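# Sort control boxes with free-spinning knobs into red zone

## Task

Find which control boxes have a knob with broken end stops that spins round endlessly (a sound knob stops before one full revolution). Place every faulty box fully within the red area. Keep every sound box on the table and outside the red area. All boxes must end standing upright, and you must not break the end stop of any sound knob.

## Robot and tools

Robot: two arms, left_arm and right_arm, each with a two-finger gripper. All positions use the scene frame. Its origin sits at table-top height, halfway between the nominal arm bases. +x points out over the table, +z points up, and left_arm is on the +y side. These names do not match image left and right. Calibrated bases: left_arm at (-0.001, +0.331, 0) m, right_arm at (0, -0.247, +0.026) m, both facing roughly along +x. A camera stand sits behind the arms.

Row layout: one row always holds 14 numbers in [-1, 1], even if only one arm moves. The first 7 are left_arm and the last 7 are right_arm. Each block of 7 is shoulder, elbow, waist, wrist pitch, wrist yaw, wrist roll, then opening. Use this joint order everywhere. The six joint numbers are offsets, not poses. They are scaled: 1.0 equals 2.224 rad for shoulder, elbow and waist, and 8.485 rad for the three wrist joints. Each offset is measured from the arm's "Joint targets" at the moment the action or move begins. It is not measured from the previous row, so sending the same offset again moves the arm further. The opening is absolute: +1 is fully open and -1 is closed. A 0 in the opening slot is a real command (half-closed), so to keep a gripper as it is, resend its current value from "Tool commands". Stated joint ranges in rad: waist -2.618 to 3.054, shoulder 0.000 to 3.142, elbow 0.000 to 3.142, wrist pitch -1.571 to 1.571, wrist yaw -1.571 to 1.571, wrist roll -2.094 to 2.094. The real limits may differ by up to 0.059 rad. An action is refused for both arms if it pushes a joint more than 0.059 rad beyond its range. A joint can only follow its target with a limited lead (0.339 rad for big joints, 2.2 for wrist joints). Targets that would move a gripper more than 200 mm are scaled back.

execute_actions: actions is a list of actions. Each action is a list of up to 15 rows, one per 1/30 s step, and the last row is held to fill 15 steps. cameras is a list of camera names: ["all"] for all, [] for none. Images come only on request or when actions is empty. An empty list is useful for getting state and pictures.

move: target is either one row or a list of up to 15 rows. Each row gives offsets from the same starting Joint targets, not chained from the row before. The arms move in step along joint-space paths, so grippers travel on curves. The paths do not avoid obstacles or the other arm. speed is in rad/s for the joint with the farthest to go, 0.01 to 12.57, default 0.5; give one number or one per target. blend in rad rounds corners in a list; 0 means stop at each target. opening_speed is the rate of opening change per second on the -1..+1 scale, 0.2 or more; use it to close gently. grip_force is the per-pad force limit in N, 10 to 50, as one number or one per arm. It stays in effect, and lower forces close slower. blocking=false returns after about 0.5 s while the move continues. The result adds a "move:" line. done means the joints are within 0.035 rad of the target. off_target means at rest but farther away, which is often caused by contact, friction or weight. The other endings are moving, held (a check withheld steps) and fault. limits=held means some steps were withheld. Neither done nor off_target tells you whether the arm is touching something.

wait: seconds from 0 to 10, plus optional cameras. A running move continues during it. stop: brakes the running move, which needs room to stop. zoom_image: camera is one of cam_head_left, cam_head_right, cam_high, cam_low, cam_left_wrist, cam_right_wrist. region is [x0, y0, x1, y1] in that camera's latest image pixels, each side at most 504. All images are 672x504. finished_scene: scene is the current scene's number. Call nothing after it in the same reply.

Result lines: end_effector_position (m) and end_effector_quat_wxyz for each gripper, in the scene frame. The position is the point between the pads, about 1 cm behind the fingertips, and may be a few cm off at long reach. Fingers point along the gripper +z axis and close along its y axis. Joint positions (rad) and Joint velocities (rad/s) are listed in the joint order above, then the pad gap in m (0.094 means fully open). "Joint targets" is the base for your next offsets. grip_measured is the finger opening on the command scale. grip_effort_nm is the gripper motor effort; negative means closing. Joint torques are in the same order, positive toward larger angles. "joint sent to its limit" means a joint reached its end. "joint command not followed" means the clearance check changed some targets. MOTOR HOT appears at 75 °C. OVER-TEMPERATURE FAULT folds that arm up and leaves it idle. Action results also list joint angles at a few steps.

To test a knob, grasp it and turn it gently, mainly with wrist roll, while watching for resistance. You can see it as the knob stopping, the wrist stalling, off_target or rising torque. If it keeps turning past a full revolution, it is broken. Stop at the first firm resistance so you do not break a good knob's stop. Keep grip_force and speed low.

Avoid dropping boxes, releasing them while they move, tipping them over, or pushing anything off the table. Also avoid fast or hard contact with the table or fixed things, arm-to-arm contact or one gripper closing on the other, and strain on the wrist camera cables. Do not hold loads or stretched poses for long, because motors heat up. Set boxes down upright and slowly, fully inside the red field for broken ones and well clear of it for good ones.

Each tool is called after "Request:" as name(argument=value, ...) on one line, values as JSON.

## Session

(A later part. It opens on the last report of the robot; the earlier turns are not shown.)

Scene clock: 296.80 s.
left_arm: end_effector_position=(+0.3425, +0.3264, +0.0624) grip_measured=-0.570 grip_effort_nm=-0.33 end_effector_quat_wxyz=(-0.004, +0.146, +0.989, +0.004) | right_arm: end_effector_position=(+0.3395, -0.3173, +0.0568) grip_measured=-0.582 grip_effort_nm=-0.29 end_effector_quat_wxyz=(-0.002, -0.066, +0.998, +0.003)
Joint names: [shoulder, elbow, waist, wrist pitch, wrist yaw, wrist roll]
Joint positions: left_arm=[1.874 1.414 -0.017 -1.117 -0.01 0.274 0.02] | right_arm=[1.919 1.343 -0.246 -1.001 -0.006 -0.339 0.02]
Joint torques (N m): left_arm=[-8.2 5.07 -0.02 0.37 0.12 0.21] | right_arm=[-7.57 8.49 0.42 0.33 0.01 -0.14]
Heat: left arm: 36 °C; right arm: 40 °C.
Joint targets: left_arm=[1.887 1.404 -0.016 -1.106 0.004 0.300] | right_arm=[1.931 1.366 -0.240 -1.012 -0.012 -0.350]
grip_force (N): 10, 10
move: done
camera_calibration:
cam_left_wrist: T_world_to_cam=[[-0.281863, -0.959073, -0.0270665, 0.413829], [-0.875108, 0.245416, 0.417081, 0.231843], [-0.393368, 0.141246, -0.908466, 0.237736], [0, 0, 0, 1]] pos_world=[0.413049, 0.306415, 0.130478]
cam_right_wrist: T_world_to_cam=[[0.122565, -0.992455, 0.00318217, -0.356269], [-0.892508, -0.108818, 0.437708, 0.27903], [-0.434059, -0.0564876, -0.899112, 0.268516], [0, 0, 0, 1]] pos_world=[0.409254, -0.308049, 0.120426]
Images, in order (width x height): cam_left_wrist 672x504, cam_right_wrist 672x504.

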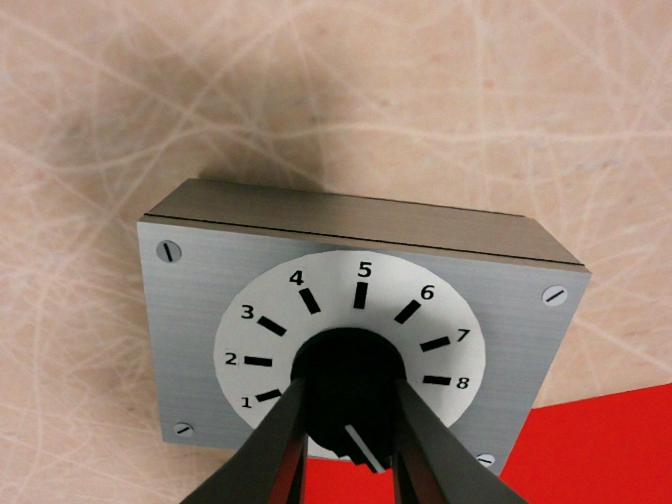

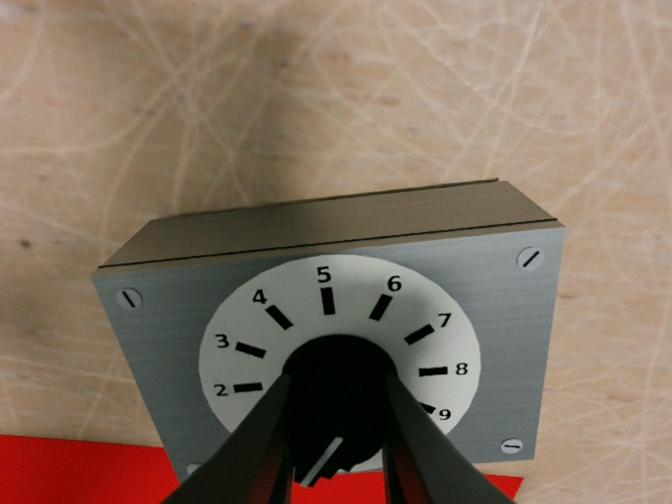

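Request:
move(target=[[0, 0, 0, 0, 0, 0, 0.05, 0, 0, 0, 0, 0, 0, 0.05], [-0.02473, 0.08948, 0, -0.02557, 0, 0, 0.05, -0.03867, 0.07239, 0, -0.02522, 0, 0, 0.05], [0.09712, 0.24371, -0.20324, -0.03701, 0, -0.11373, 0.05, -0.03867, 0.07239, 0, -0.02522, 0, 0, 0.05]], blend=[0, 0.03, 0], speed=[0.3, 0.3, 0.5], cameras=["cam_left_wrist", "cam_right_wrist", "cam_high"])

Request:
zoom_image(camera="cam_left_wrist", region=[160, 160, 520, 460])

Request:
zoom_image(camera="cam_high", region=[340, 220, 540, 370])

Scene clock: 431.17 s.
left_arm: end_effector_position=(+0.3568, +0.1489, +0.1140) grip_measured=+0.048 grip_effort_nm=0.05 end_effector_quat_wxyz=(-0.001, -0.090, +0.996, +0.000) | right_arm: end_effector_position=(+0.3393, -0.3173, +0.1143) grip_measured=+0.047 grip_effort_nm=0.16 end_effector_quat_wxyz=(+0.000, -0.068, +0.998, +0.003)
Joint names: [shoulder, elbow, waist, wrist pitch, wrist yaw, wrist roll]
Joint positions: left_arm=[2.088 1.923 -0.469 -1.409 0.001 -0.65 0.049] | right_arm=[1.865 1.505 -0.246 -1.212 -0.006 -0.343 0.049]
Joint torques (N m): left_arm=[-9.96 7.73 -0.05 0.16 -0.03 -0.23] | right_arm=[-10.3 8.85 0.27 0.32 -0.02 -0.11]
Heat: left arm: 38 °C; right arm: 42 °C.
Joint targets: left_arm=[2.104 1.946 -0.468 -1.420 0.004 -0.665] | right_arm=[1.845 1.527 -0.240 -1.226 -0.012 -0.350]
grip_force (N): 10, 10
move: done
camera_calibration:
cam_left_wrist: T_world_to_cam=[[0.185535, -0.982434, -0.0200159, 0.0849665], [-0.893877, -0.177201, 0.411806, 0.336688], [-0.408119, -0.0585127, -0.911051, 0.350622], [0, 0, 0, 1]] pos_world=[0.428289, 0.163651, 0.182485]
cam_right_wrist: T_world_to_cam=[[0.127145, -0.991874, 0.00447664, -0.357907], [-0.893778, -0.112611, 0.434142, 0.253265], [-0.43011, -0.0592, -0.900833, 0.318009], [0, 0, 0, 1]] pos_world=[0.408648, -0.307652, 0.178123]
Images, in order (width x height): cam_high 672x504, cam_left_wrist 672x504, cam_right_wrist 672x504.

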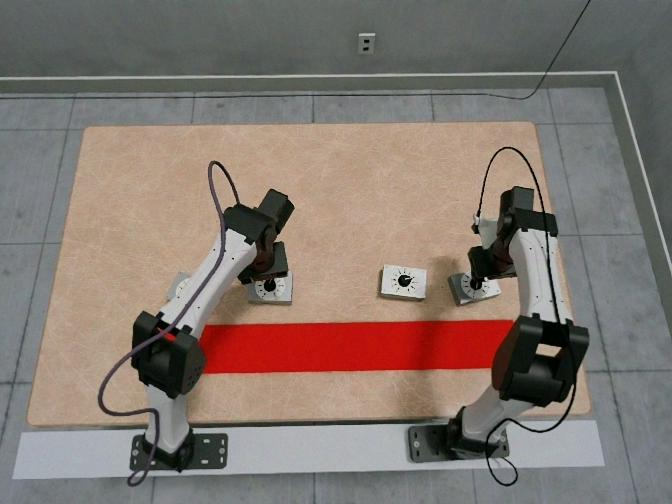

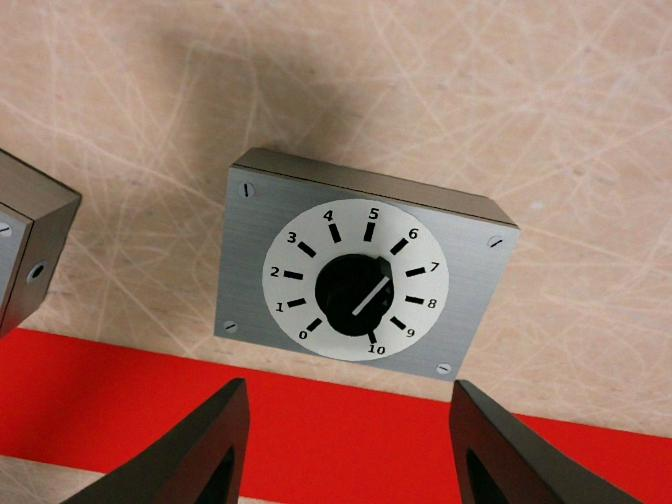

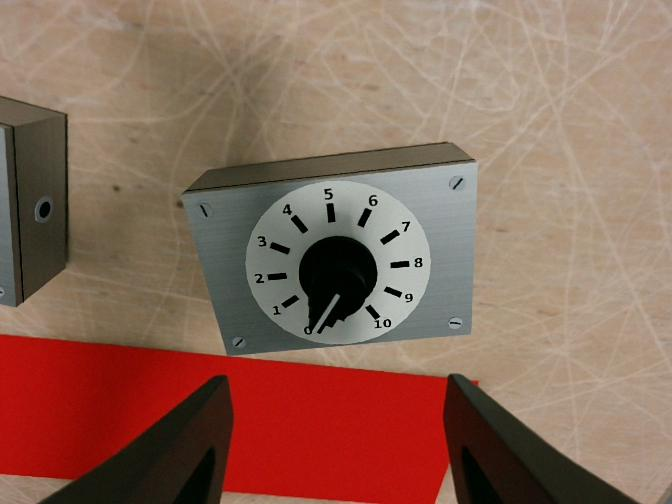

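Scaled by 1.400 from the camera's 672x504 image, which has a finer 960x720 frame.

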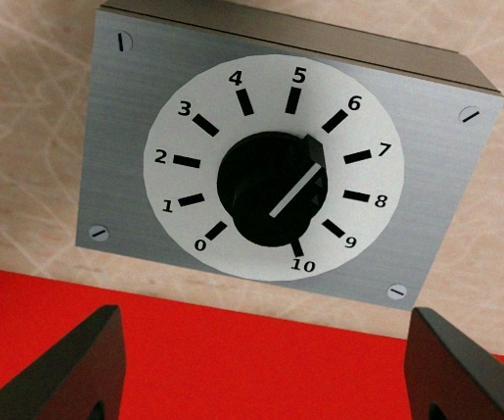

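Scaled by 2.520 from the camera's 672x504 image, which has a finer 960x720 frame.

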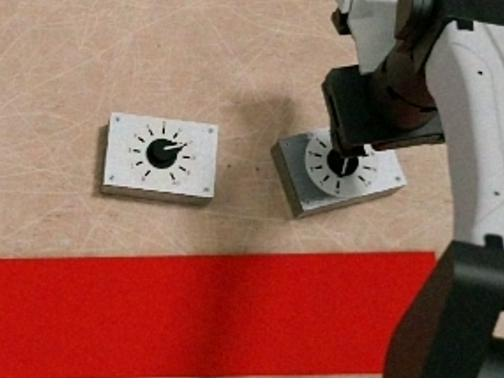

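Request:
move(target=[-0.01844, -0.11241, -0.0045, 0.02734, 0, 0.01874, 0.05, 0, 0, 0, 0, 0, 0, 0.05], speed=0.2, cameras=["cam_left_wrist", "cam_low"])

Request:
zoom_image(camera="cam_left_wrist", region=[200, 204, 500, 504])

Request:
zoom_image(camera="cam_low", region=[320, 180, 470, 300])

Scene clock: 461.70 s.
left_arm: end_effector_position=(+0.3524, +0.1489, +0.0591) grip_measured=+0.048 grip_effort_nm=0.05 end_effector_quat_wxyz=(-0.005, -0.023, +1.000, +0.002) | right_arm: end_effector_position=(+0.3393, -0.3173, +0.1143) grip_measured=+0.047 grip_effort_nm=0.17 end_effector_quat_wxyz=(+0.000, -0.068, +0.998, +0.003)
Joint names: [shoulder, elbow, waist, wrist pitch, wrist yaw, wrist roll]
Joint positions: left_arm=[2.088 1.705 -0.474 -1.199 0.001 -0.522 0.049] | right_arm=[1.865 1.505 -0.246 -1.212 -0.006 -0.343 0.049]
Joint torques (N m): left_arm=[-13.42 5.22 -0.43 0.34 -0.02 0.13] | right_arm=[-10.1 8.83 0.35 0.32 0.01 -0.1]
Heat: left arm: 39 °C; right arm: 42 °C.
Joint targets: left_arm=[2.063 1.696 -0.478 -1.188 0.004 -0.506] | right_arm=[1.845 1.527 -0.240 -1.226 -0.012 -0.350]
grip_force (N): 10, 10
move: done
camera_calibration:
cam_left_wrist: T_world_to_cam=[[0.0533153, -0.998293, -0.0238306, 0.133861], [-0.906391, -0.0583946, 0.418384, 0.341725], [-0.419062, -0.000706444, -0.907958, 0.293802], [0, 0, 0, 1]] pos_world=[0.425721, 0.153795, 0.126977]
Images, in order (width x height): cam_low 672x504, cam_left_wrist 672x504.

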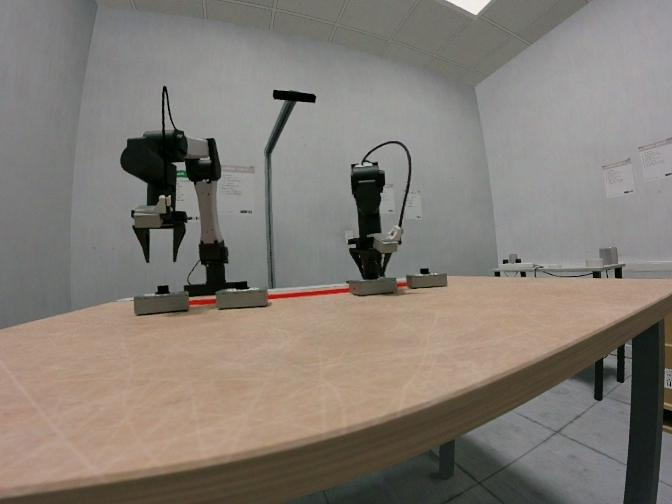

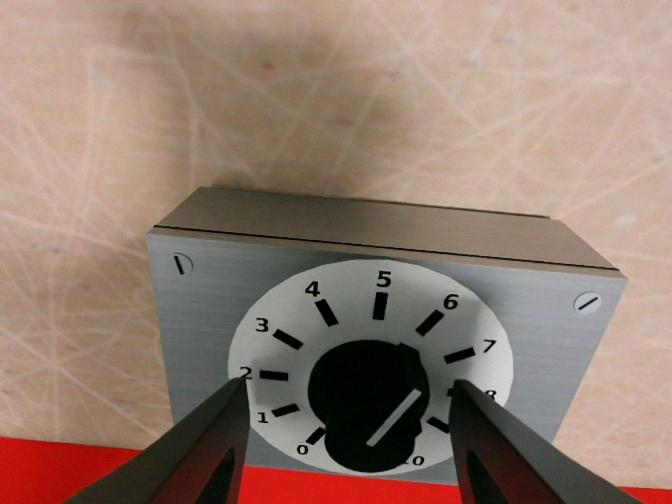

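Scaled by 1.680 from the camera's 672x504 image, which has a finer 960x720 frame.

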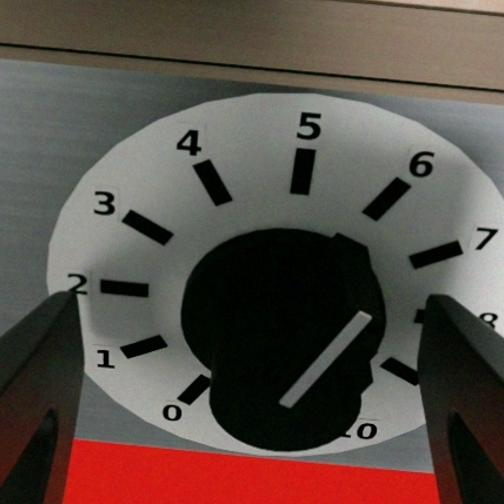

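Scaled by 3.360 from the camera's 672x504 image, which has a finer 960x720 frame.

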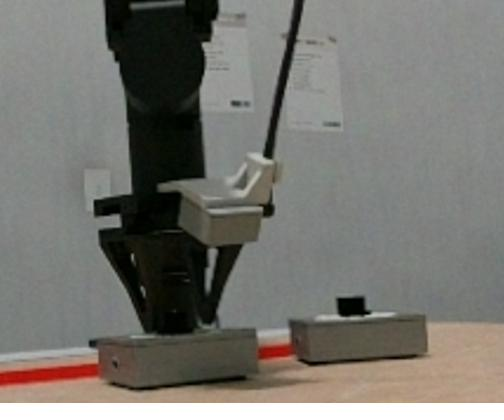

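Request:
move(target=[0, 0.02248, -0.0045, -0.00471, 0, 0, 0.05, 0, 0, 0, 0, 0, 0, 0.05], speed=0.06, cameras=["cam_left_wrist", "cam_low"])

Request:
zoom_image(camera="cam_left_wrist", region=[200, 204, 500, 504])

Request:
zoom_image(camera="cam_low", region=[320, 180, 470, 300])

Scene clock: 487.20 s.
left_arm: end_effector_position=(+0.3517, +0.1455, +0.0639) grip_measured=+0.048 grip_effort_nm=0.05 end_effector_quat_wxyz=(-0.005, -0.019, +1.000, +0.002) | right_arm: end_effector_position=(+0.3393, -0.3173, +0.1143) grip_measured=+0.047 grip_effort_nm=0.17 end_effector_quat_wxyz=(+0.000, -0.068, +0.998, +0.003)
Joint names: [shoulder, elbow, waist, wrist pitch, wrist yaw, wrist roll]
Joint positions: left_arm=[2.088 1.724 -0.482 -1.217 0.001 -0.521 0.049] | right_arm=[1.865 1.505 -0.246 -1.212 -0.006 -0.343 0.049]
Joint torques (N m): left_arm=[-13.44 7.62 -0.54 0.11 -0.02 0.1] | right_arm=[-10.21 8.77 0.38 0.32 0 -0.1]
Heat: left arm: 43 °C; right arm: 43 °C.
Joint targets: left_arm=[2.063 1.746 -0.488 -1.228 0.004 -0.506] | right_arm=[1.845 1.527 -0.240 -1.226 -0.012 -0.350]
grip_force (N): 10, 10
move: done
camera_calibration:
cam_left_wrist: T_world_to_cam=[[0.0445551, -0.998736, -0.0232468, 0.133734], [-0.907273, -0.0501934, 0.417535, 0.33793], [-0.418174, 0.00248787, -0.908363, 0.297201], [0, 0, 0, 1]] pos_world=[0.424918, 0.149787, 0.131978]
Images, in order (width x height): cam_low 672x504, cam_left_wrist 672x504.

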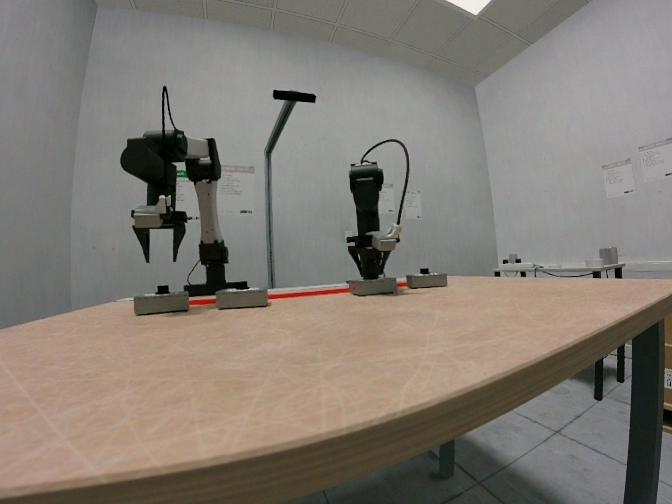

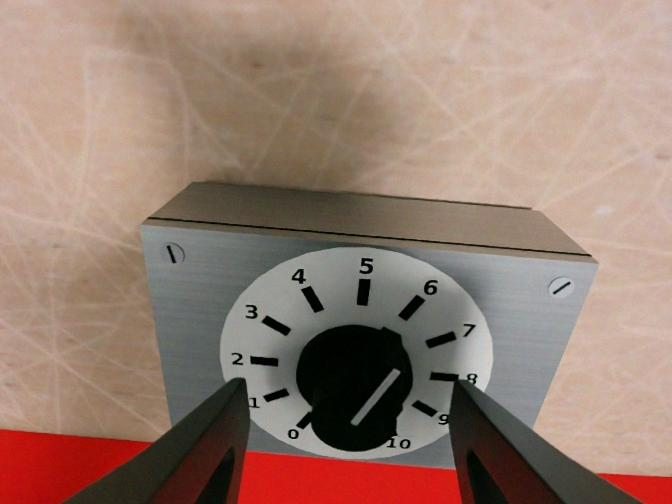

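Scaled by 1.680 from the camera's 672x504 image, which has a finer 960x720 frame.

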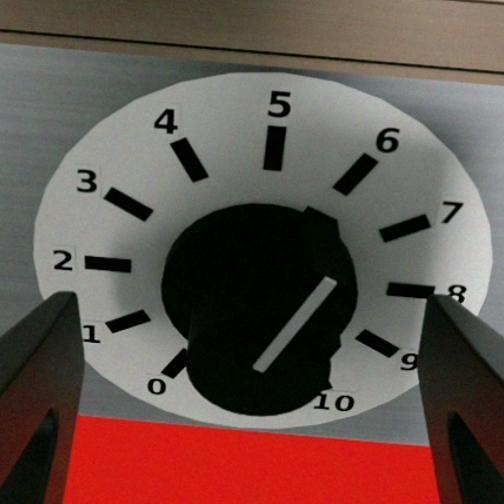

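Scaled by 3.360 from the camera's 672x504 image, which has a finer 960x720 frame.

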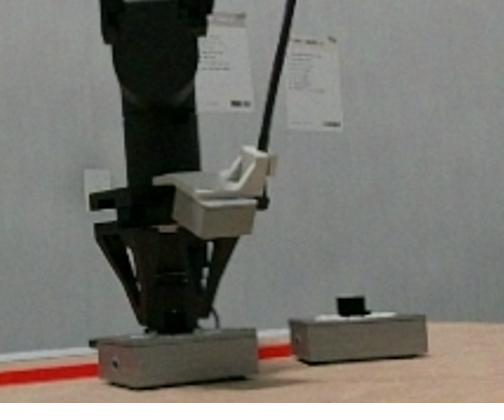

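Request:
move(target=[0, 0, 0, 0, 0, 0, -0.65, 0, 0, 0, 0, 0, 0, 0.05], speed=1.0)

Request:
wait(seconds=1.5, cameras=["cam_left_wrist"])

Request:
zoom_image(camera="cam_left_wrist", region=[200, 204, 500, 504])

Scene clock: 498.40 s.
left_arm: end_effector_position=(+0.3513, +0.1449, +0.0639) grip_measured=-0.570 grip_effort_nm=-0.30 end_effector_quat_wxyz=(-0.006, -0.019, +1.000, +0.000) | right_arm: end_effector_position=(+0.3393, -0.3173, +0.1143) grip_measured=+0.047 grip_effort_nm=0.17 end_effector_quat_wxyz=(+0.000, -0.068, +0.998, +0.003)
Joint names: [shoulder, elbow, waist, wrist pitch, wrist yaw, wrist roll]
Joint positions: left_arm=[2.088 1.724 -0.482 -1.217 0.006 -0.521 0.02] | right_arm=[1.865 1.505 -0.246 -1.212 -0.006 -0.343 0.049]
Joint torques (N m): left_arm=[-13.44 7.62 -0.55 0.14 -0.06 0.1] | right_arm=[-10.14 8.72 0.38 0.32 0 -0.11]
Heat: left arm: 44 °C; right arm: 44 °C.
Joint targets: left_arm=[2.063 1.746 -0.488 -1.228 0.004 -0.506] | right_arm=[1.845 1.527 -0.240 -1.226 -0.012 -0.350]
grip_force (N): 10, 10
move: done

Scene clock: 499.90 s.
left_arm: end_effector_position=(+0.3513, +0.1449, +0.0639) grip_measured=-0.571 grip_effort_nm=-0.33 end_effector_quat_wxyz=(-0.006, -0.019, +1.000, +0.000) | right_arm: end_effector_position=(+0.3393, -0.3173, +0.1143) grip_measured=+0.047 grip_effort_nm=0.16 end_effector_quat_wxyz=(+0.000, -0.068, +0.998, +0.003)
Joint names: [shoulder, elbow, waist, wrist pitch, wrist yaw, wrist roll]
Joint positions: left_arm=[2.088 1.724 -0.482 -1.217 0.006 -0.521 0.02] | right_arm=[1.865 1.505 -0.246 -1.212 -0.006 -0.343 0.049]
Joint torques (N m): left_arm=[-13.44 7.62 -0.55 0.14 -0.06 0.1] | right_arm=[-10.11 8.81 0.39 0.33 0 -0.1]
Heat: left arm: 44 °C; right arm: 44 °C.
Joint targets: left_arm=[2.063 1.746 -0.488 -1.228 0.004 -0.506] | right_arm=[1.845 1.527 -0.240 -1.226 -0.012 -0.350]
Tool commands: left_gripper/opening=-0.65 right_gripper/opening=+0.05
grip_force (N): 10, 10
wait: 1.50 s; at rest by 0.17 s
camera_calibration:
cam_left_wrist: T_world_to_cam=[[0.0445778, -0.998809, -0.019858, 0.132907], [-0.906333, -0.0487956, 0.419737, 0.33683], [-0.420206, -0.00071297, -0.907428, 0.298113], [0, 0, 0, 1]] pos_world=[0.424624, 0.149397, 0.131776]
Images, in order (width x height): cam_left_wrist 672x504.

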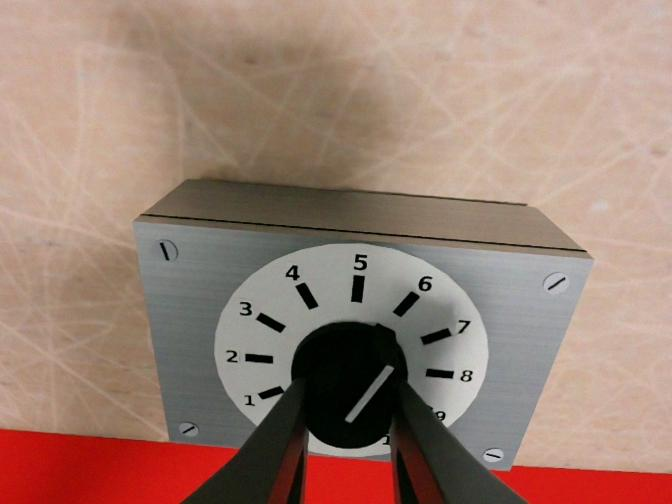

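Scaled by 1.680 from the camera's 672x504 image, which has a finer 960x720 frame.

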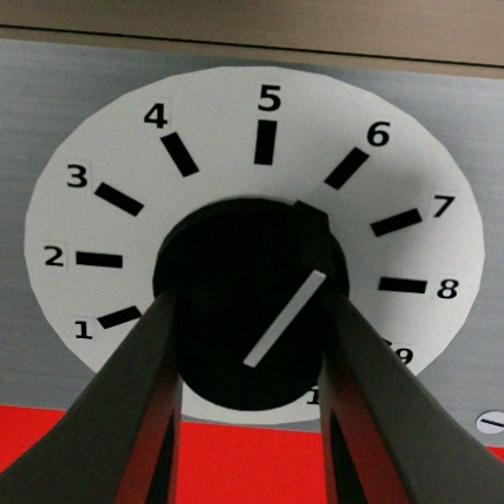

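Request:
move(target=[0, 0, 0, 0, 0, 0.22392, -0.65, 0, 0, 0, 0, 0, 0, 0.05], speed=0.4, cameras=["cam_left_wrist"])

Request:
zoom_image(camera="cam_left_wrist", region=[200, 204, 500, 504])

Scene clock: 521.77 s.
left_arm: end_effector_position=(+0.3529, +0.1470, +0.0644) grip_measured=-0.576 grip_effort_nm=-0.33 end_effector_quat_wxyz=(-0.006, +0.801, +0.599, +0.002) | right_arm: end_effector_position=(+0.3393, -0.3173, +0.1143) grip_measured=+0.047 grip_effort_nm=0.16 end_effector_quat_wxyz=(+0.000, -0.068, +0.998, +0.003)
Joint names: [shoulder, elbow, waist, wrist pitch, wrist yaw, wrist roll]
Joint positions: left_arm=[2.088 1.726 -0.482 -1.218 -0.01 1.373 0.02] | right_arm=[1.865 1.505 -0.246 -1.212 -0.006 -0.343 0.049]
Joint torques (N m): left_arm=[-13.41 7.45 -0.55 0.11 0.15 0.12] | right_arm=[-10.22 8.8 0.42 0.32 0.02 -0.12]
Heat: left arm: 46 °C; right arm: 45 °C.
Joint targets: left_arm=[2.063 1.746 -0.488 -1.228 0.004 1.394] | right_arm=[1.845 1.527 -0.240 -1.226 -0.012 -0.350]
grip_force (N): 10, 10
move: done
camera_calibration:
cam_left_wrist: T_world_to_cam=[[-0.96123, 0.275448, -0.0128484, 0.302181], [0.244888, 0.87415, 0.419395, -0.203731], [0.126753, 0.399988, -0.907713, 0.0473169], [0, 0, 0, 1]] pos_world=[0.334359, 0.0759305, 0.132277]
Images, in order (width x height): cam_left_wrist 672x504.

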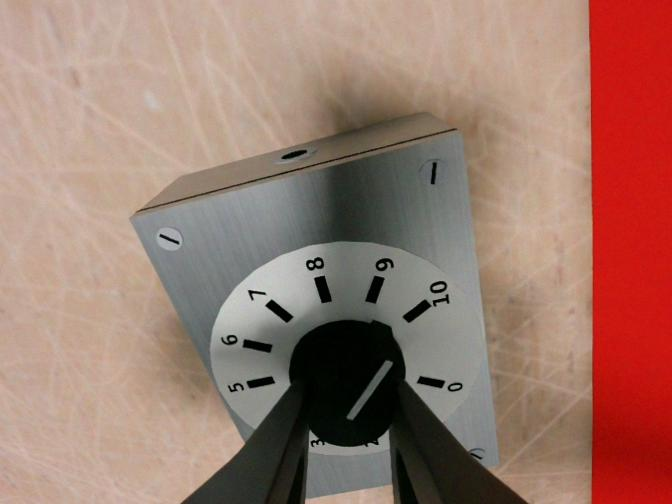

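Scaled by 1.680 from the camera's 672x504 image, which has a finer 960x720 frame.

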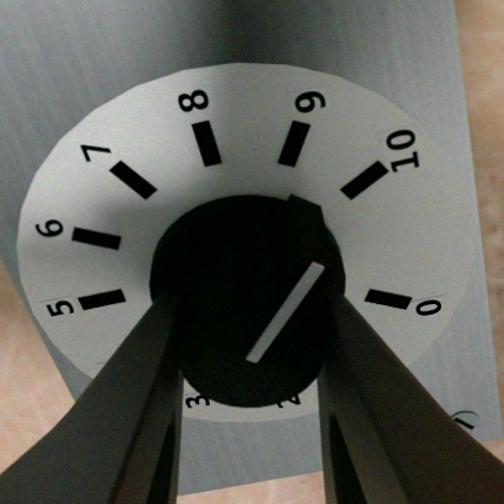

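Request:
move(target=[0, 0, 0, 0, 0, 0.04714, -0.65, 0, 0, 0, 0, 0, 0, 0.05], speed=0.2, cameras=["cam_left_wrist"])

Request:
zoom_image(camera="cam_left_wrist", region=[200, 204, 500, 504])

Scene clock: 540.73 s.
left_arm: end_effector_position=(+0.3541, +0.1466, +0.0646) grip_measured=-0.576 grip_effort_nm=-0.33 end_effector_quat_wxyz=(-0.005, +0.904, +0.428, +0.003) | right_arm: end_effector_position=(+0.3393, -0.3173, +0.1143) grip_measured=+0.047 grip_effort_nm=0.16 end_effector_quat_wxyz=(+0.000, -0.068, +0.998, +0.003)
Joint names: [shoulder, elbow, waist, wrist pitch, wrist yaw, wrist roll]
Joint positions: left_arm=[2.088 1.727 -0.482 -1.214 -0.01 1.772 0.02] | right_arm=[1.865 1.505 -0.246 -1.212 -0.006 -0.343 0.049]
Joint torques (N m): left_arm=[-13.39 7.35 -0.54 0.05 0.15 0.13] | right_arm=[-10.25 8.85 0.34 0.33 0 -0.1]
Heat: left arm: 47 °C; right arm: 45 °C.
Joint targets: left_arm=[2.063 1.746 -0.488 -1.228 0.004 1.794] | right_arm=[1.845 1.527 -0.240 -1.226 -0.012 -0.350]
grip_force (N): 10, 10
move: done
camera_calibration:
cam_left_wrist: T_world_to_cam=[[-0.778719, 0.627222, -0.0137715, 0.187323], [0.565406, 0.711146, 0.417836, -0.293148], [0.27187, 0.317591, -0.908418, 0.00826794], [0, 0, 0, 1]] pos_world=[0.309372, 0.0883523, 0.132578]
Images, in order (width x height): cam_left_wrist 672x504.

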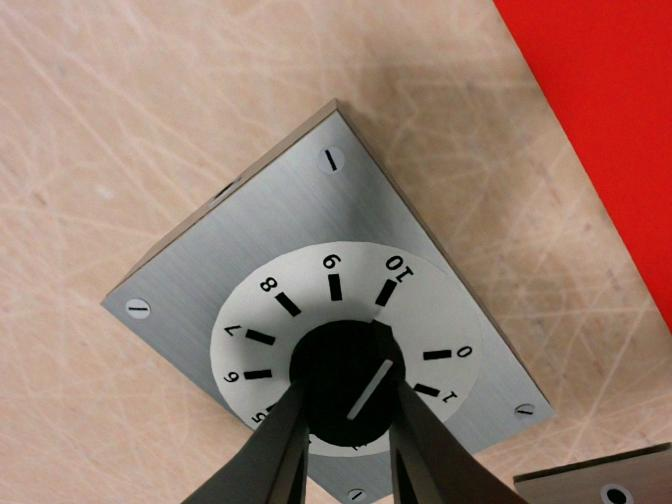

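Scaled by 1.680 from the camera's 672x504 image, which has a finer 960x720 frame.

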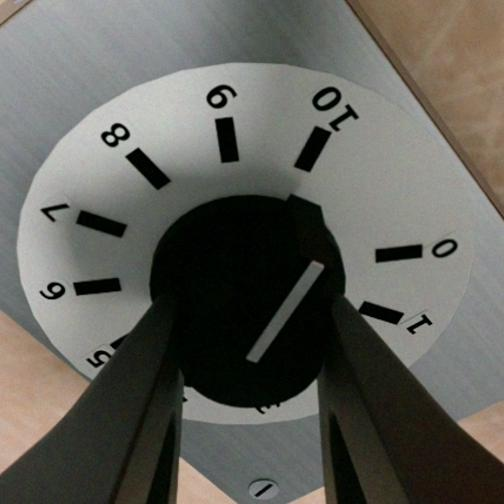

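Request:
move(target=[0, 0, 0, 0, 0, 0.03006, -0.65, 0, 0, 0, 0, 0, 0, 0.05], speed=0.2, cameras=["cam_left_wrist"])

Request:
zoom_image(camera="cam_left_wrist", region=[200, 204, 500, 504])

Scene clock: 551.50 s.
left_arm: end_effector_position=(+0.3546, +0.1462, +0.0646) grip_measured=-0.576 grip_effort_nm=-0.33 end_effector_quat_wxyz=(-0.004, +0.951, +0.310, +0.003) | right_arm: end_effector_position=(+0.3393, -0.3173, +0.1143) grip_measured=+0.047 grip_effort_nm=0.17 end_effector_quat_wxyz=(+0.000, -0.068, +0.998, +0.003)
Joint names: [shoulder, elbow, waist, wrist pitch, wrist yaw, wrist roll]
Joint positions: left_arm=[2.088 1.727 -0.482 -1.211 -0.01 2.027 0.02] | right_arm=[1.865 1.505 -0.246 -1.212 -0.006 -0.343 0.049]
Joint torques (N m): left_arm=[-13.38 7.34 -0.54 0 0.15 0.17] | right_arm=[-10.19 8.75 0.31 0.34 -0.01 -0.1]
Heat: left arm: 48 °C; right arm: 45 °C.
Joint targets: left_arm=[2.063 1.746 -0.488 -1.228 0.004 2.049] | right_arm=[1.845 1.527 -0.240 -1.226 -0.012 -0.350]
grip_force (N): 10, 10
move: done
camera_calibration:
cam_left_wrist: T_world_to_cam=[[-0.595797, 0.803011, -0.0141283, 0.0974604], [0.726408, 0.546298, 0.417001, -0.32618], [0.342574, 0.238185, -0.908796, -0.00518778], [0, 0, 0, 1]] pos_world=[0.296783, 0.101165, 0.132679]
Images, in order (width x height): cam_left_wrist 672x504.

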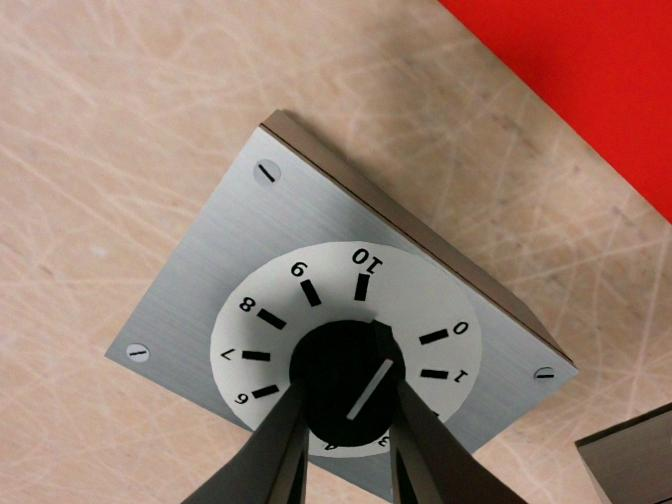

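Scaled by 1.680 from the camera's 672x504 image, which has a finer 960x720 frame.

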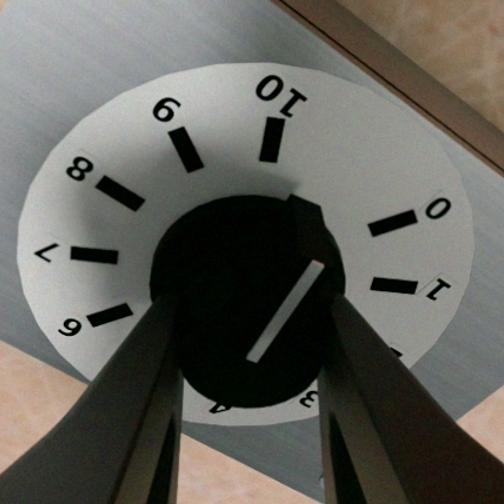

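Request:
move(target=[[0, 0, 0, 0, 0, 0, 0.05, 0, 0, 0, 0, 0, 0, 0.05], [0, 0, 0, 0, 0, -0.37026, 0.05, 0, 0, 0, 0, 0, 0, 0.05]], speed=1.0)

Request:
move(target=[0, 0, 0, 0, 0, 0, -0.65, 0, 0, 0, 0, 0, 0, 0.05], speed=1.0)

Request:
wait(seconds=1.5)

Request:
move(target=[0, 0, 0, 0, 0, 0.1296, -0.65, 0, 0, 0, 0, 0, 0, 0.05], speed=0.3, cameras=["cam_left_wrist"])

Request:
zoom_image(camera="cam_left_wrist", region=[200, 204, 500, 504])

Scene clock: 572.17 s.
left_arm: end_effector_position=(+0.3522, +0.1454, +0.0646) grip_measured=+0.049 grip_effort_nm=0.04 end_effector_quat_wxyz=(-0.003, -0.292, +0.956, +0.003) | right_arm: end_effector_position=(+0.3393, -0.3173, +0.1143) grip_measured=+0.047 grip_effort_nm=0.16 end_effector_quat_wxyz=(+0.000, -0.068, +0.998, +0.003)
Joint names: [shoulder, elbow, waist, wrist pitch, wrist yaw, wrist roll]
Joint positions: left_arm=[2.088 1.727 -0.482 -1.218 0.001 -1.076 0.049] | right_arm=[1.865 1.505 -0.246 -1.212 -0.006 -0.343 0.049]
Joint torques (N m): left_arm=[-13.42 7.39 -0.54 0.12 -0.03 -0.21] | right_arm=[-10.17 8.83 0.29 0.32 -0.01 -0.11]
Heat: left arm: 49 °C; right arm: 46 °C.
Joint targets: left_arm=[2.063 1.746 -0.488 -1.228 0.004 -1.093] | right_arm=[1.845 1.527 -0.240 -1.226 -0.012 -0.350]
grip_force (N): 10, 10
move: done

Scene clock: 576.80 s.
left_arm: end_effector_position=(+0.3521, +0.1446, +0.0646) grip_measured=-0.570 grip_effort_nm=-0.29 end_effector_quat_wxyz=(-0.004, -0.292, +0.956, +0.001) | right_arm: end_effector_position=(+0.3393, -0.3173, +0.1143) grip_measured=+0.047 grip_effort_nm=0.16 end_effector_quat_wxyz=(+0.000, -0.068, +0.998, +0.003)
Joint names: [shoulder, elbow, waist, wrist pitch, wrist yaw, wrist roll]
Joint positions: left_arm=[2.088 1.727 -0.482 -1.217 0.005 -1.077 0.02] | right_arm=[1.865 1.505 -0.246 -1.212 -0.006 -0.343 0.049]
Joint torques (N m): left_arm=[-13.44 7.38 -0.55 0.11 -0.07 -0.22] | right_arm=[-10.24 8.8 0.36 0.32 0 -0.1]
Heat: left arm: 49 °C; right arm: 46 °C.
Joint targets: left_arm=[2.063 1.746 -0.488 -1.228 0.004 -1.093] | right_arm=[1.845 1.527 -0.240 -1.226 -0.012 -0.350]
grip_force (N): 10, 10
move: done

Scene clock: 578.30 s.
left_arm: end_effector_position=(+0.3521, +0.1446, +0.0646) grip_measured=-0.573 grip_effort_nm=-0.33 end_effector_quat_wxyz=(-0.004, -0.292, +0.956, +0.001) | right_arm: end_effector_position=(+0.3393, -0.3173, +0.1143) grip_measured=+0.047 grip_effort_nm=0.16 end_effector_quat_wxyz=(+0.000, -0.068, +0.998, +0.003)
Joint names: [shoulder, elbow, waist, wrist pitch, wrist yaw, wrist roll]
Joint positions: left_arm=[2.088 1.727 -0.482 -1.217 0.005 -1.077 0.02] | right_arm=[1.865 1.505 -0.246 -1.212 -0.006 -0.343 0.049]
Joint velocities: left_arm=[within noise] | right_arm=[-0.022 -0.007 -0.012 0.022 0.168 -0.022 0]
Joint torques (N m): left_arm=[-13.42 7.39 -0.55 0.12 -0.08 -0.21] | right_arm=[-10.24 8.8 0.35 0.32 -0.01 -0.11]
Heat: left arm: 49 °C; right arm: 46 °C.
Joint targets: left_arm=[2.063 1.746 -0.488 -1.228 0.004 -1.093] | right_arm=[1.845 1.527 -0.240 -1.226 -0.012 -0.350]
Tool commands: left_gripper/opening=-0.65 right_gripper/opening=+0.05
grip_force (N): 10, 10
wait: 1.50 s; at rest by 0.17 s

Scene clock: 582.63 s.
left_arm: end_effector_position=(+0.3521, +0.1446, +0.0646) grip_measured=-0.574 grip_effort_nm=-0.33 end_effector_quat_wxyz=(-0.004, +0.234, +0.972, -0.002) | right_arm: end_effector_position=(+0.3393, -0.3173, +0.1143) grip_measured=+0.047 grip_effort_nm=0.17 end_effector_quat_wxyz=(+0.000, -0.068, +0.998, +0.003)
Joint names: [shoulder, elbow, waist, wrist pitch, wrist yaw, wrist roll]
Joint positions: left_arm=[2.088 1.727 -0.482 -1.217 0.005 -0.01 0.02] | right_arm=[1.865 1.505 -0.246 -1.212 -0.006 -0.343 0.049]
Joint torques (N m): left_arm=[-13.45 7.42 -0.55 0.15 -0.03 0.11] | right_arm=[-10.22 8.84 0.28 0.32 0.01 -0.11]
Heat: left arm: 49 °C; right arm: 46 °C.
Joint targets: left_arm=[2.063 1.746 -0.488 -1.228 0.004 0.007] | right_arm=[1.845 1.527 -0.240 -1.226 -0.012 -0.350]
grip_force (N): 10, 10
move: done
camera_calibration:
cam_left_wrist: T_world_to_cam=[[-0.449391, -0.893219, -0.0144235, 0.290833], [-0.815101, 0.403374, 0.415811, 0.240035], [-0.365592, 0.198618, -0.909337, 0.251167], [0, 0, 0, 1]] pos_world=[0.418175, 0.113067, 0.132781]
Images, in order (width x height): cam_left_wrist 672x504.

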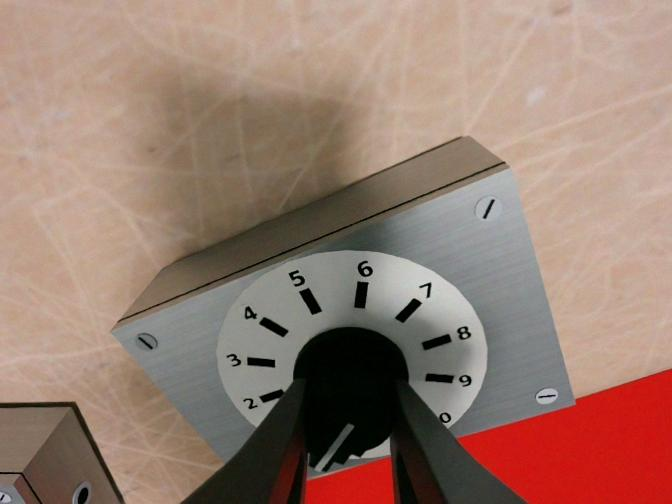

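Scaled by 1.680 from the camera's 672x504 image, which has a finer 960x720 frame.

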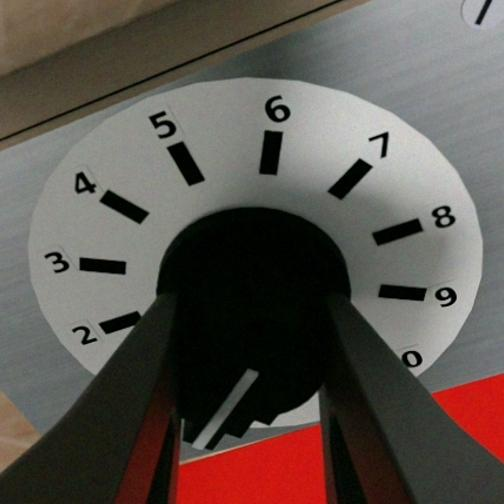

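Request:
move(target=[[0, 0, 0, 0, 0, 0, 0.05, 0, 0, 0, 0, 0, 0, 0.05], [-0.0045, 0.0625, 0, -0.01721, 0, 0, 0.05, 0, 0, 0, 0, 0, 0, 0.05], [-0.0045, 0.0625, 0, -0.01721, 0, 0.13353, 1, 0, 0, 0, 0, 0, 0, 0.05]], blend=[0, 0.03, 0], speed=[0.3, 0.3, 0.7], grip_force=[50, 10], cameras=["cam_left_wrist", "cam_high"])

Request:
zoom_image(camera="cam_high", region=[130, 220, 330, 370])

Scene clock: 638.90 s.
left_arm: end_effector_position=(+0.3520, +0.1446, +0.1018) grip_measured=+0.998 grip_effort_nm=0.05 end_effector_quat_wxyz=(-0.003, +0.719, +0.695, -0.004) | right_arm: end_effector_position=(+0.3393, -0.3173, +0.1143) grip_measured=+0.047 grip_effort_nm=0.17 end_effector_quat_wxyz=(+0.000, -0.068, +0.998, +0.003)
Joint names: [shoulder, elbow, waist, wrist pitch, wrist yaw, wrist roll]
Joint positions: left_arm=[2.081 1.865 -0.482 -1.363 0.005 1.121 0.094] | right_arm=[1.865 1.505 -0.246 -1.212 -0.006 -0.343 0.049]
Joint torques (N m): left_arm=[-13.71 7.5 -0.54 0.11 0.02 0.14] | right_arm=[-10.13 8.73 0.29 0.3 0.01 -0.11]
Heat: left arm: 52 °C; right arm: 47 °C.
Joint targets: left_arm=[2.052 1.885 -0.488 -1.374 0.004 1.140] | right_arm=[1.845 1.527 -0.240 -1.226 -0.012 -0.350]
grip_force (N): 50, 10
move: done
camera_calibration:
cam_left_wrist: T_world_to_cam=[[-0.9996, 0.0266654, -0.0093716, 0.351589], [0.0205147, 0.912567, 0.408412, -0.142519], [0.0194427, 0.408056, -0.91275, 0.119516], [0, 0, 0, 1]] pos_world=[0.352048, 0.0719139, 0.17059]
Images, in order (width x height): cam_high 672x504, cam_left_wrist 672x504.

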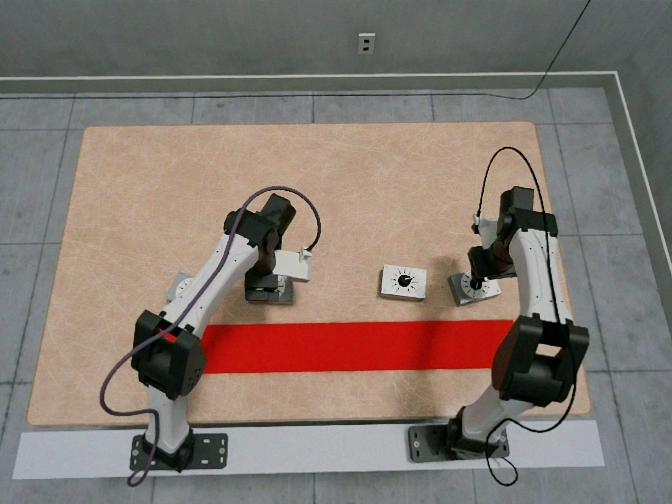

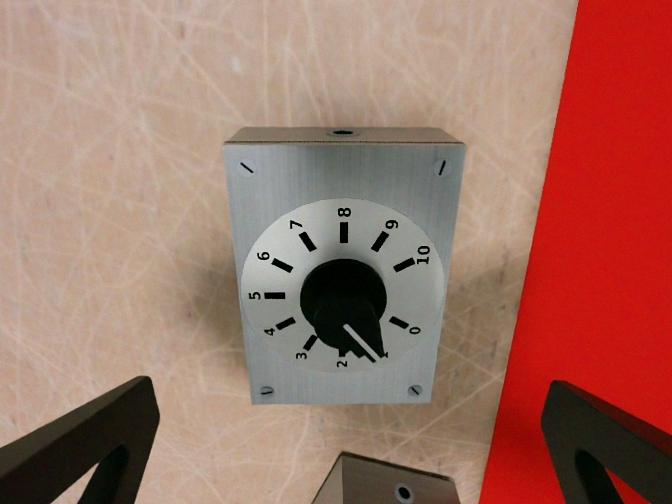

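Scaled by 2.520 from the camera's 672x504 image, which has a finer 960x720 frame.

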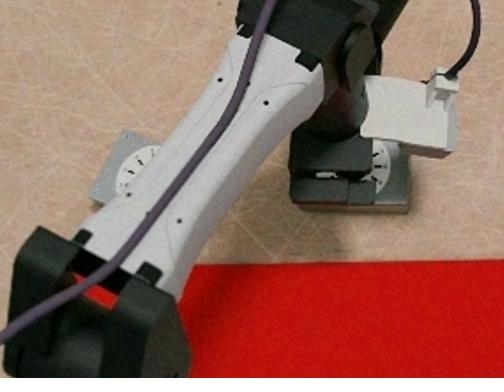

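Request:
move(target=[0.029, -0.11241, 0, 0.03188, 0, 0, 1, 0, 0, 0, 0, 0, 0, 0.05], speed=0.2, cameras=["cam_left_wrist", "cam_low"])

Request:
zoom_image(camera="cam_low", region=[320, 200, 440, 320])

Scene clock: 661.97 s.
left_arm: end_effector_position=(+0.3518, +0.1447, +0.0373) grip_measured=+0.998 grip_effort_nm=0.05 end_effector_quat_wxyz=(-0.002, +0.719, +0.695, -0.003) | right_arm: end_effector_position=(+0.3393, -0.3173, +0.1143) grip_measured=+0.047 grip_effort_nm=0.17 end_effector_quat_wxyz=(+0.000, -0.068, +0.998, +0.003)
Joint names: [shoulder, elbow, waist, wrist pitch, wrist yaw, wrist roll]
Joint positions: left_arm=[2.104 1.642 -0.482 -1.115 0.005 1.121 0.094] | right_arm=[1.865 1.505 -0.246 -1.212 -0.006 -0.343 0.049]
Joint torques (N m): left_arm=[-10.18 5.2 -0.55 0.32 0.02 0.14] | right_arm=[-10.24 8.77 0.39 0.32 -0.01 -0.11]
Heat: left arm: 55 °C; right arm: 48 °C.
Joint targets: left_arm=[2.117 1.635 -0.488 -1.103 0.004 1.140] | right_arm=[1.845 1.527 -0.240 -1.226 -0.012 -0.350]
grip_force (N): 50, 10
move: done
camera_calibration:
cam_left_wrist: T_world_to_cam=[[-0.999577, 0.0265943, -0.0117303, 0.350819], [0.0195116, 0.913054, 0.407373, -0.115927], [0.0215442, 0.406972, -0.913187, 0.0599555], [0, 0, 0, 1]] pos_world=[0.351641, 0.0721173, 0.106091]
Images, in order (width x height): cam_low 672x504, cam_left_wrist 672x504.

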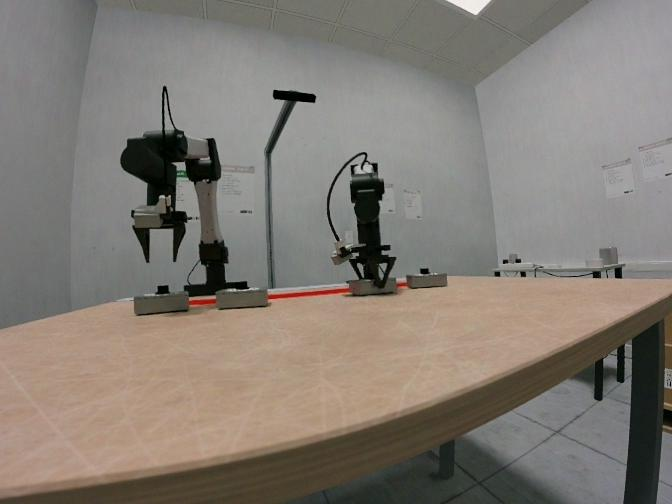

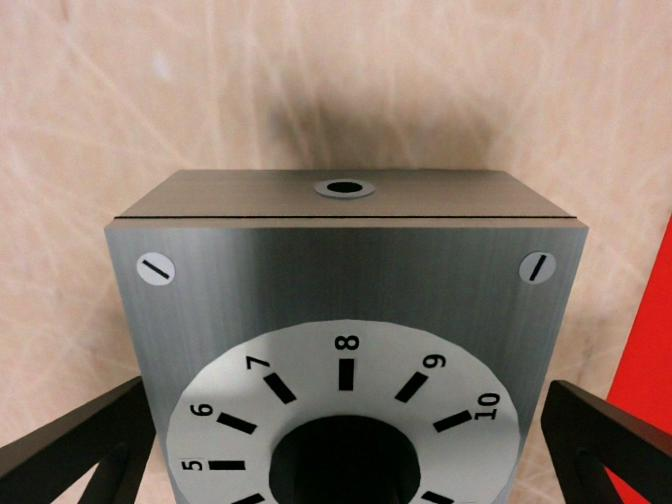

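Scaled by 4.200 from the camera's 672x504 image, which has a finer 960x720 frame.

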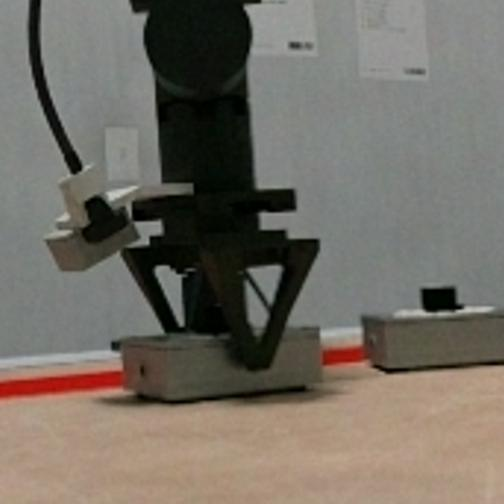

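Request:
move(target=[0, 0, 0, 0, 0, 0, 0.35, 0, 0, 0, 0, 0, 0, 0.05], speed=0.2, grip_force=[30, 10])

Request:
wait(seconds=0.7, cameras=["cam_left_wrist"])

Scene clock: 672.67 s.
left_arm: end_effector_position=(+0.3532, +0.1443, +0.0373) grip_measured=+0.507 grip_effort_nm=-0.66 end_effector_quat_wxyz=(+0.000, +0.719, +0.695, -0.002) | right_arm: end_effector_position=(+0.3393, -0.3173, +0.1143) grip_measured=+0.047 grip_effort_nm=0.17 end_effector_quat_wxyz=(+0.000, -0.068, +0.998, +0.003)
Joint names: [shoulder, elbow, waist, wrist pitch, wrist yaw, wrist roll]
Joint positions: left_arm=[2.104 1.642 -0.482 -1.109 0.004 1.122 0.071] | right_arm=[1.865 1.505 -0.246 -1.212 -0.006 -0.343 0.049]
Joint torques (N m): left_arm=[-10.18 5.22 -0.54 0.29 0.04 0.13] | right_arm=[-10.21 8.85 0.39 0.33 0.01 -0.1]
Heat: left arm: 53 °C; right arm: 48 °C.
Joint targets: left_arm=[2.117 1.635 -0.488 -1.103 0.004 1.140] | right_arm=[1.845 1.527 -0.240 -1.226 -0.012 -0.350]
grip_force (N): 30, 10
move: done

Scene clock: 673.37 s.
left_arm: end_effector_position=(+0.3532, +0.1443, +0.0373) grip_measured=+0.507 grip_effort_nm=-0.70 end_effector_quat_wxyz=(+0.000, +0.719, +0.695, -0.002) | right_arm: end_effector_position=(+0.3393, -0.3173, +0.1143) grip_measured=+0.047 grip_effort_nm=0.17 end_effector_quat_wxyz=(+0.000, -0.068, +0.998, +0.003)
Joint names: [shoulder, elbow, waist, wrist pitch, wrist yaw, wrist roll]
Joint positions: left_arm=[2.104 1.642 -0.482 -1.109 0.004 1.122 0.071] | right_arm=[1.865 1.505 -0.246 -1.212 -0.006 -0.343 0.049]
Joint torques (N m): left_arm=[-10.19 5.22 -0.55 0.29 0.04 0.13] | right_arm=[-10.26 8.8 0.39 0.33 0.01 -0.11]
Heat: left arm: 53 °C; right arm: 48 °C.
Joint targets: left_arm=[2.117 1.635 -0.488 -1.103 0.004 1.140] | right_arm=[1.845 1.527 -0.240 -1.226 -0.012 -0.350]
Tool commands: left_gripper/opening=+0.35 right_gripper/opening=+0.05
grip_force (N): 30, 10
wait: 0.70 s; at rest by 0.17 s
camera_calibration:
cam_left_wrist: T_world_to_cam=[[-0.999471, 0.0273969, -0.0175287, 0.352334], [0.0179166, 0.913567, 0.406293, -0.114985], [0.0271448, 0.405764, -0.913575, 0.0583407], [0, 0, 0, 1]] pos_world=[0.352624, 0.0717211, 0.106192]
Images, in order (width x height): cam_left_wrist 672x504.

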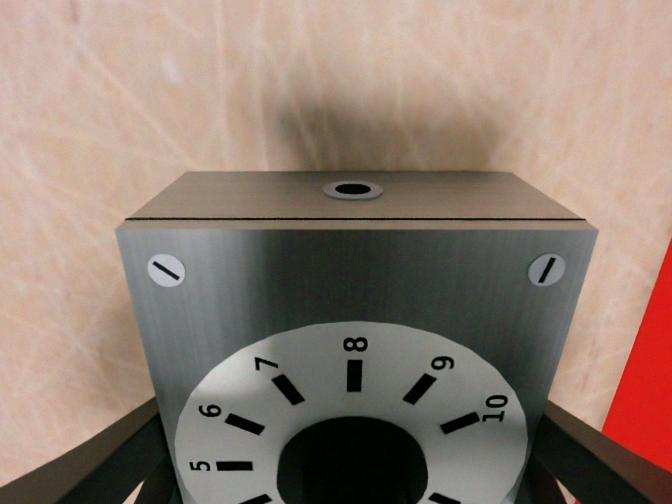

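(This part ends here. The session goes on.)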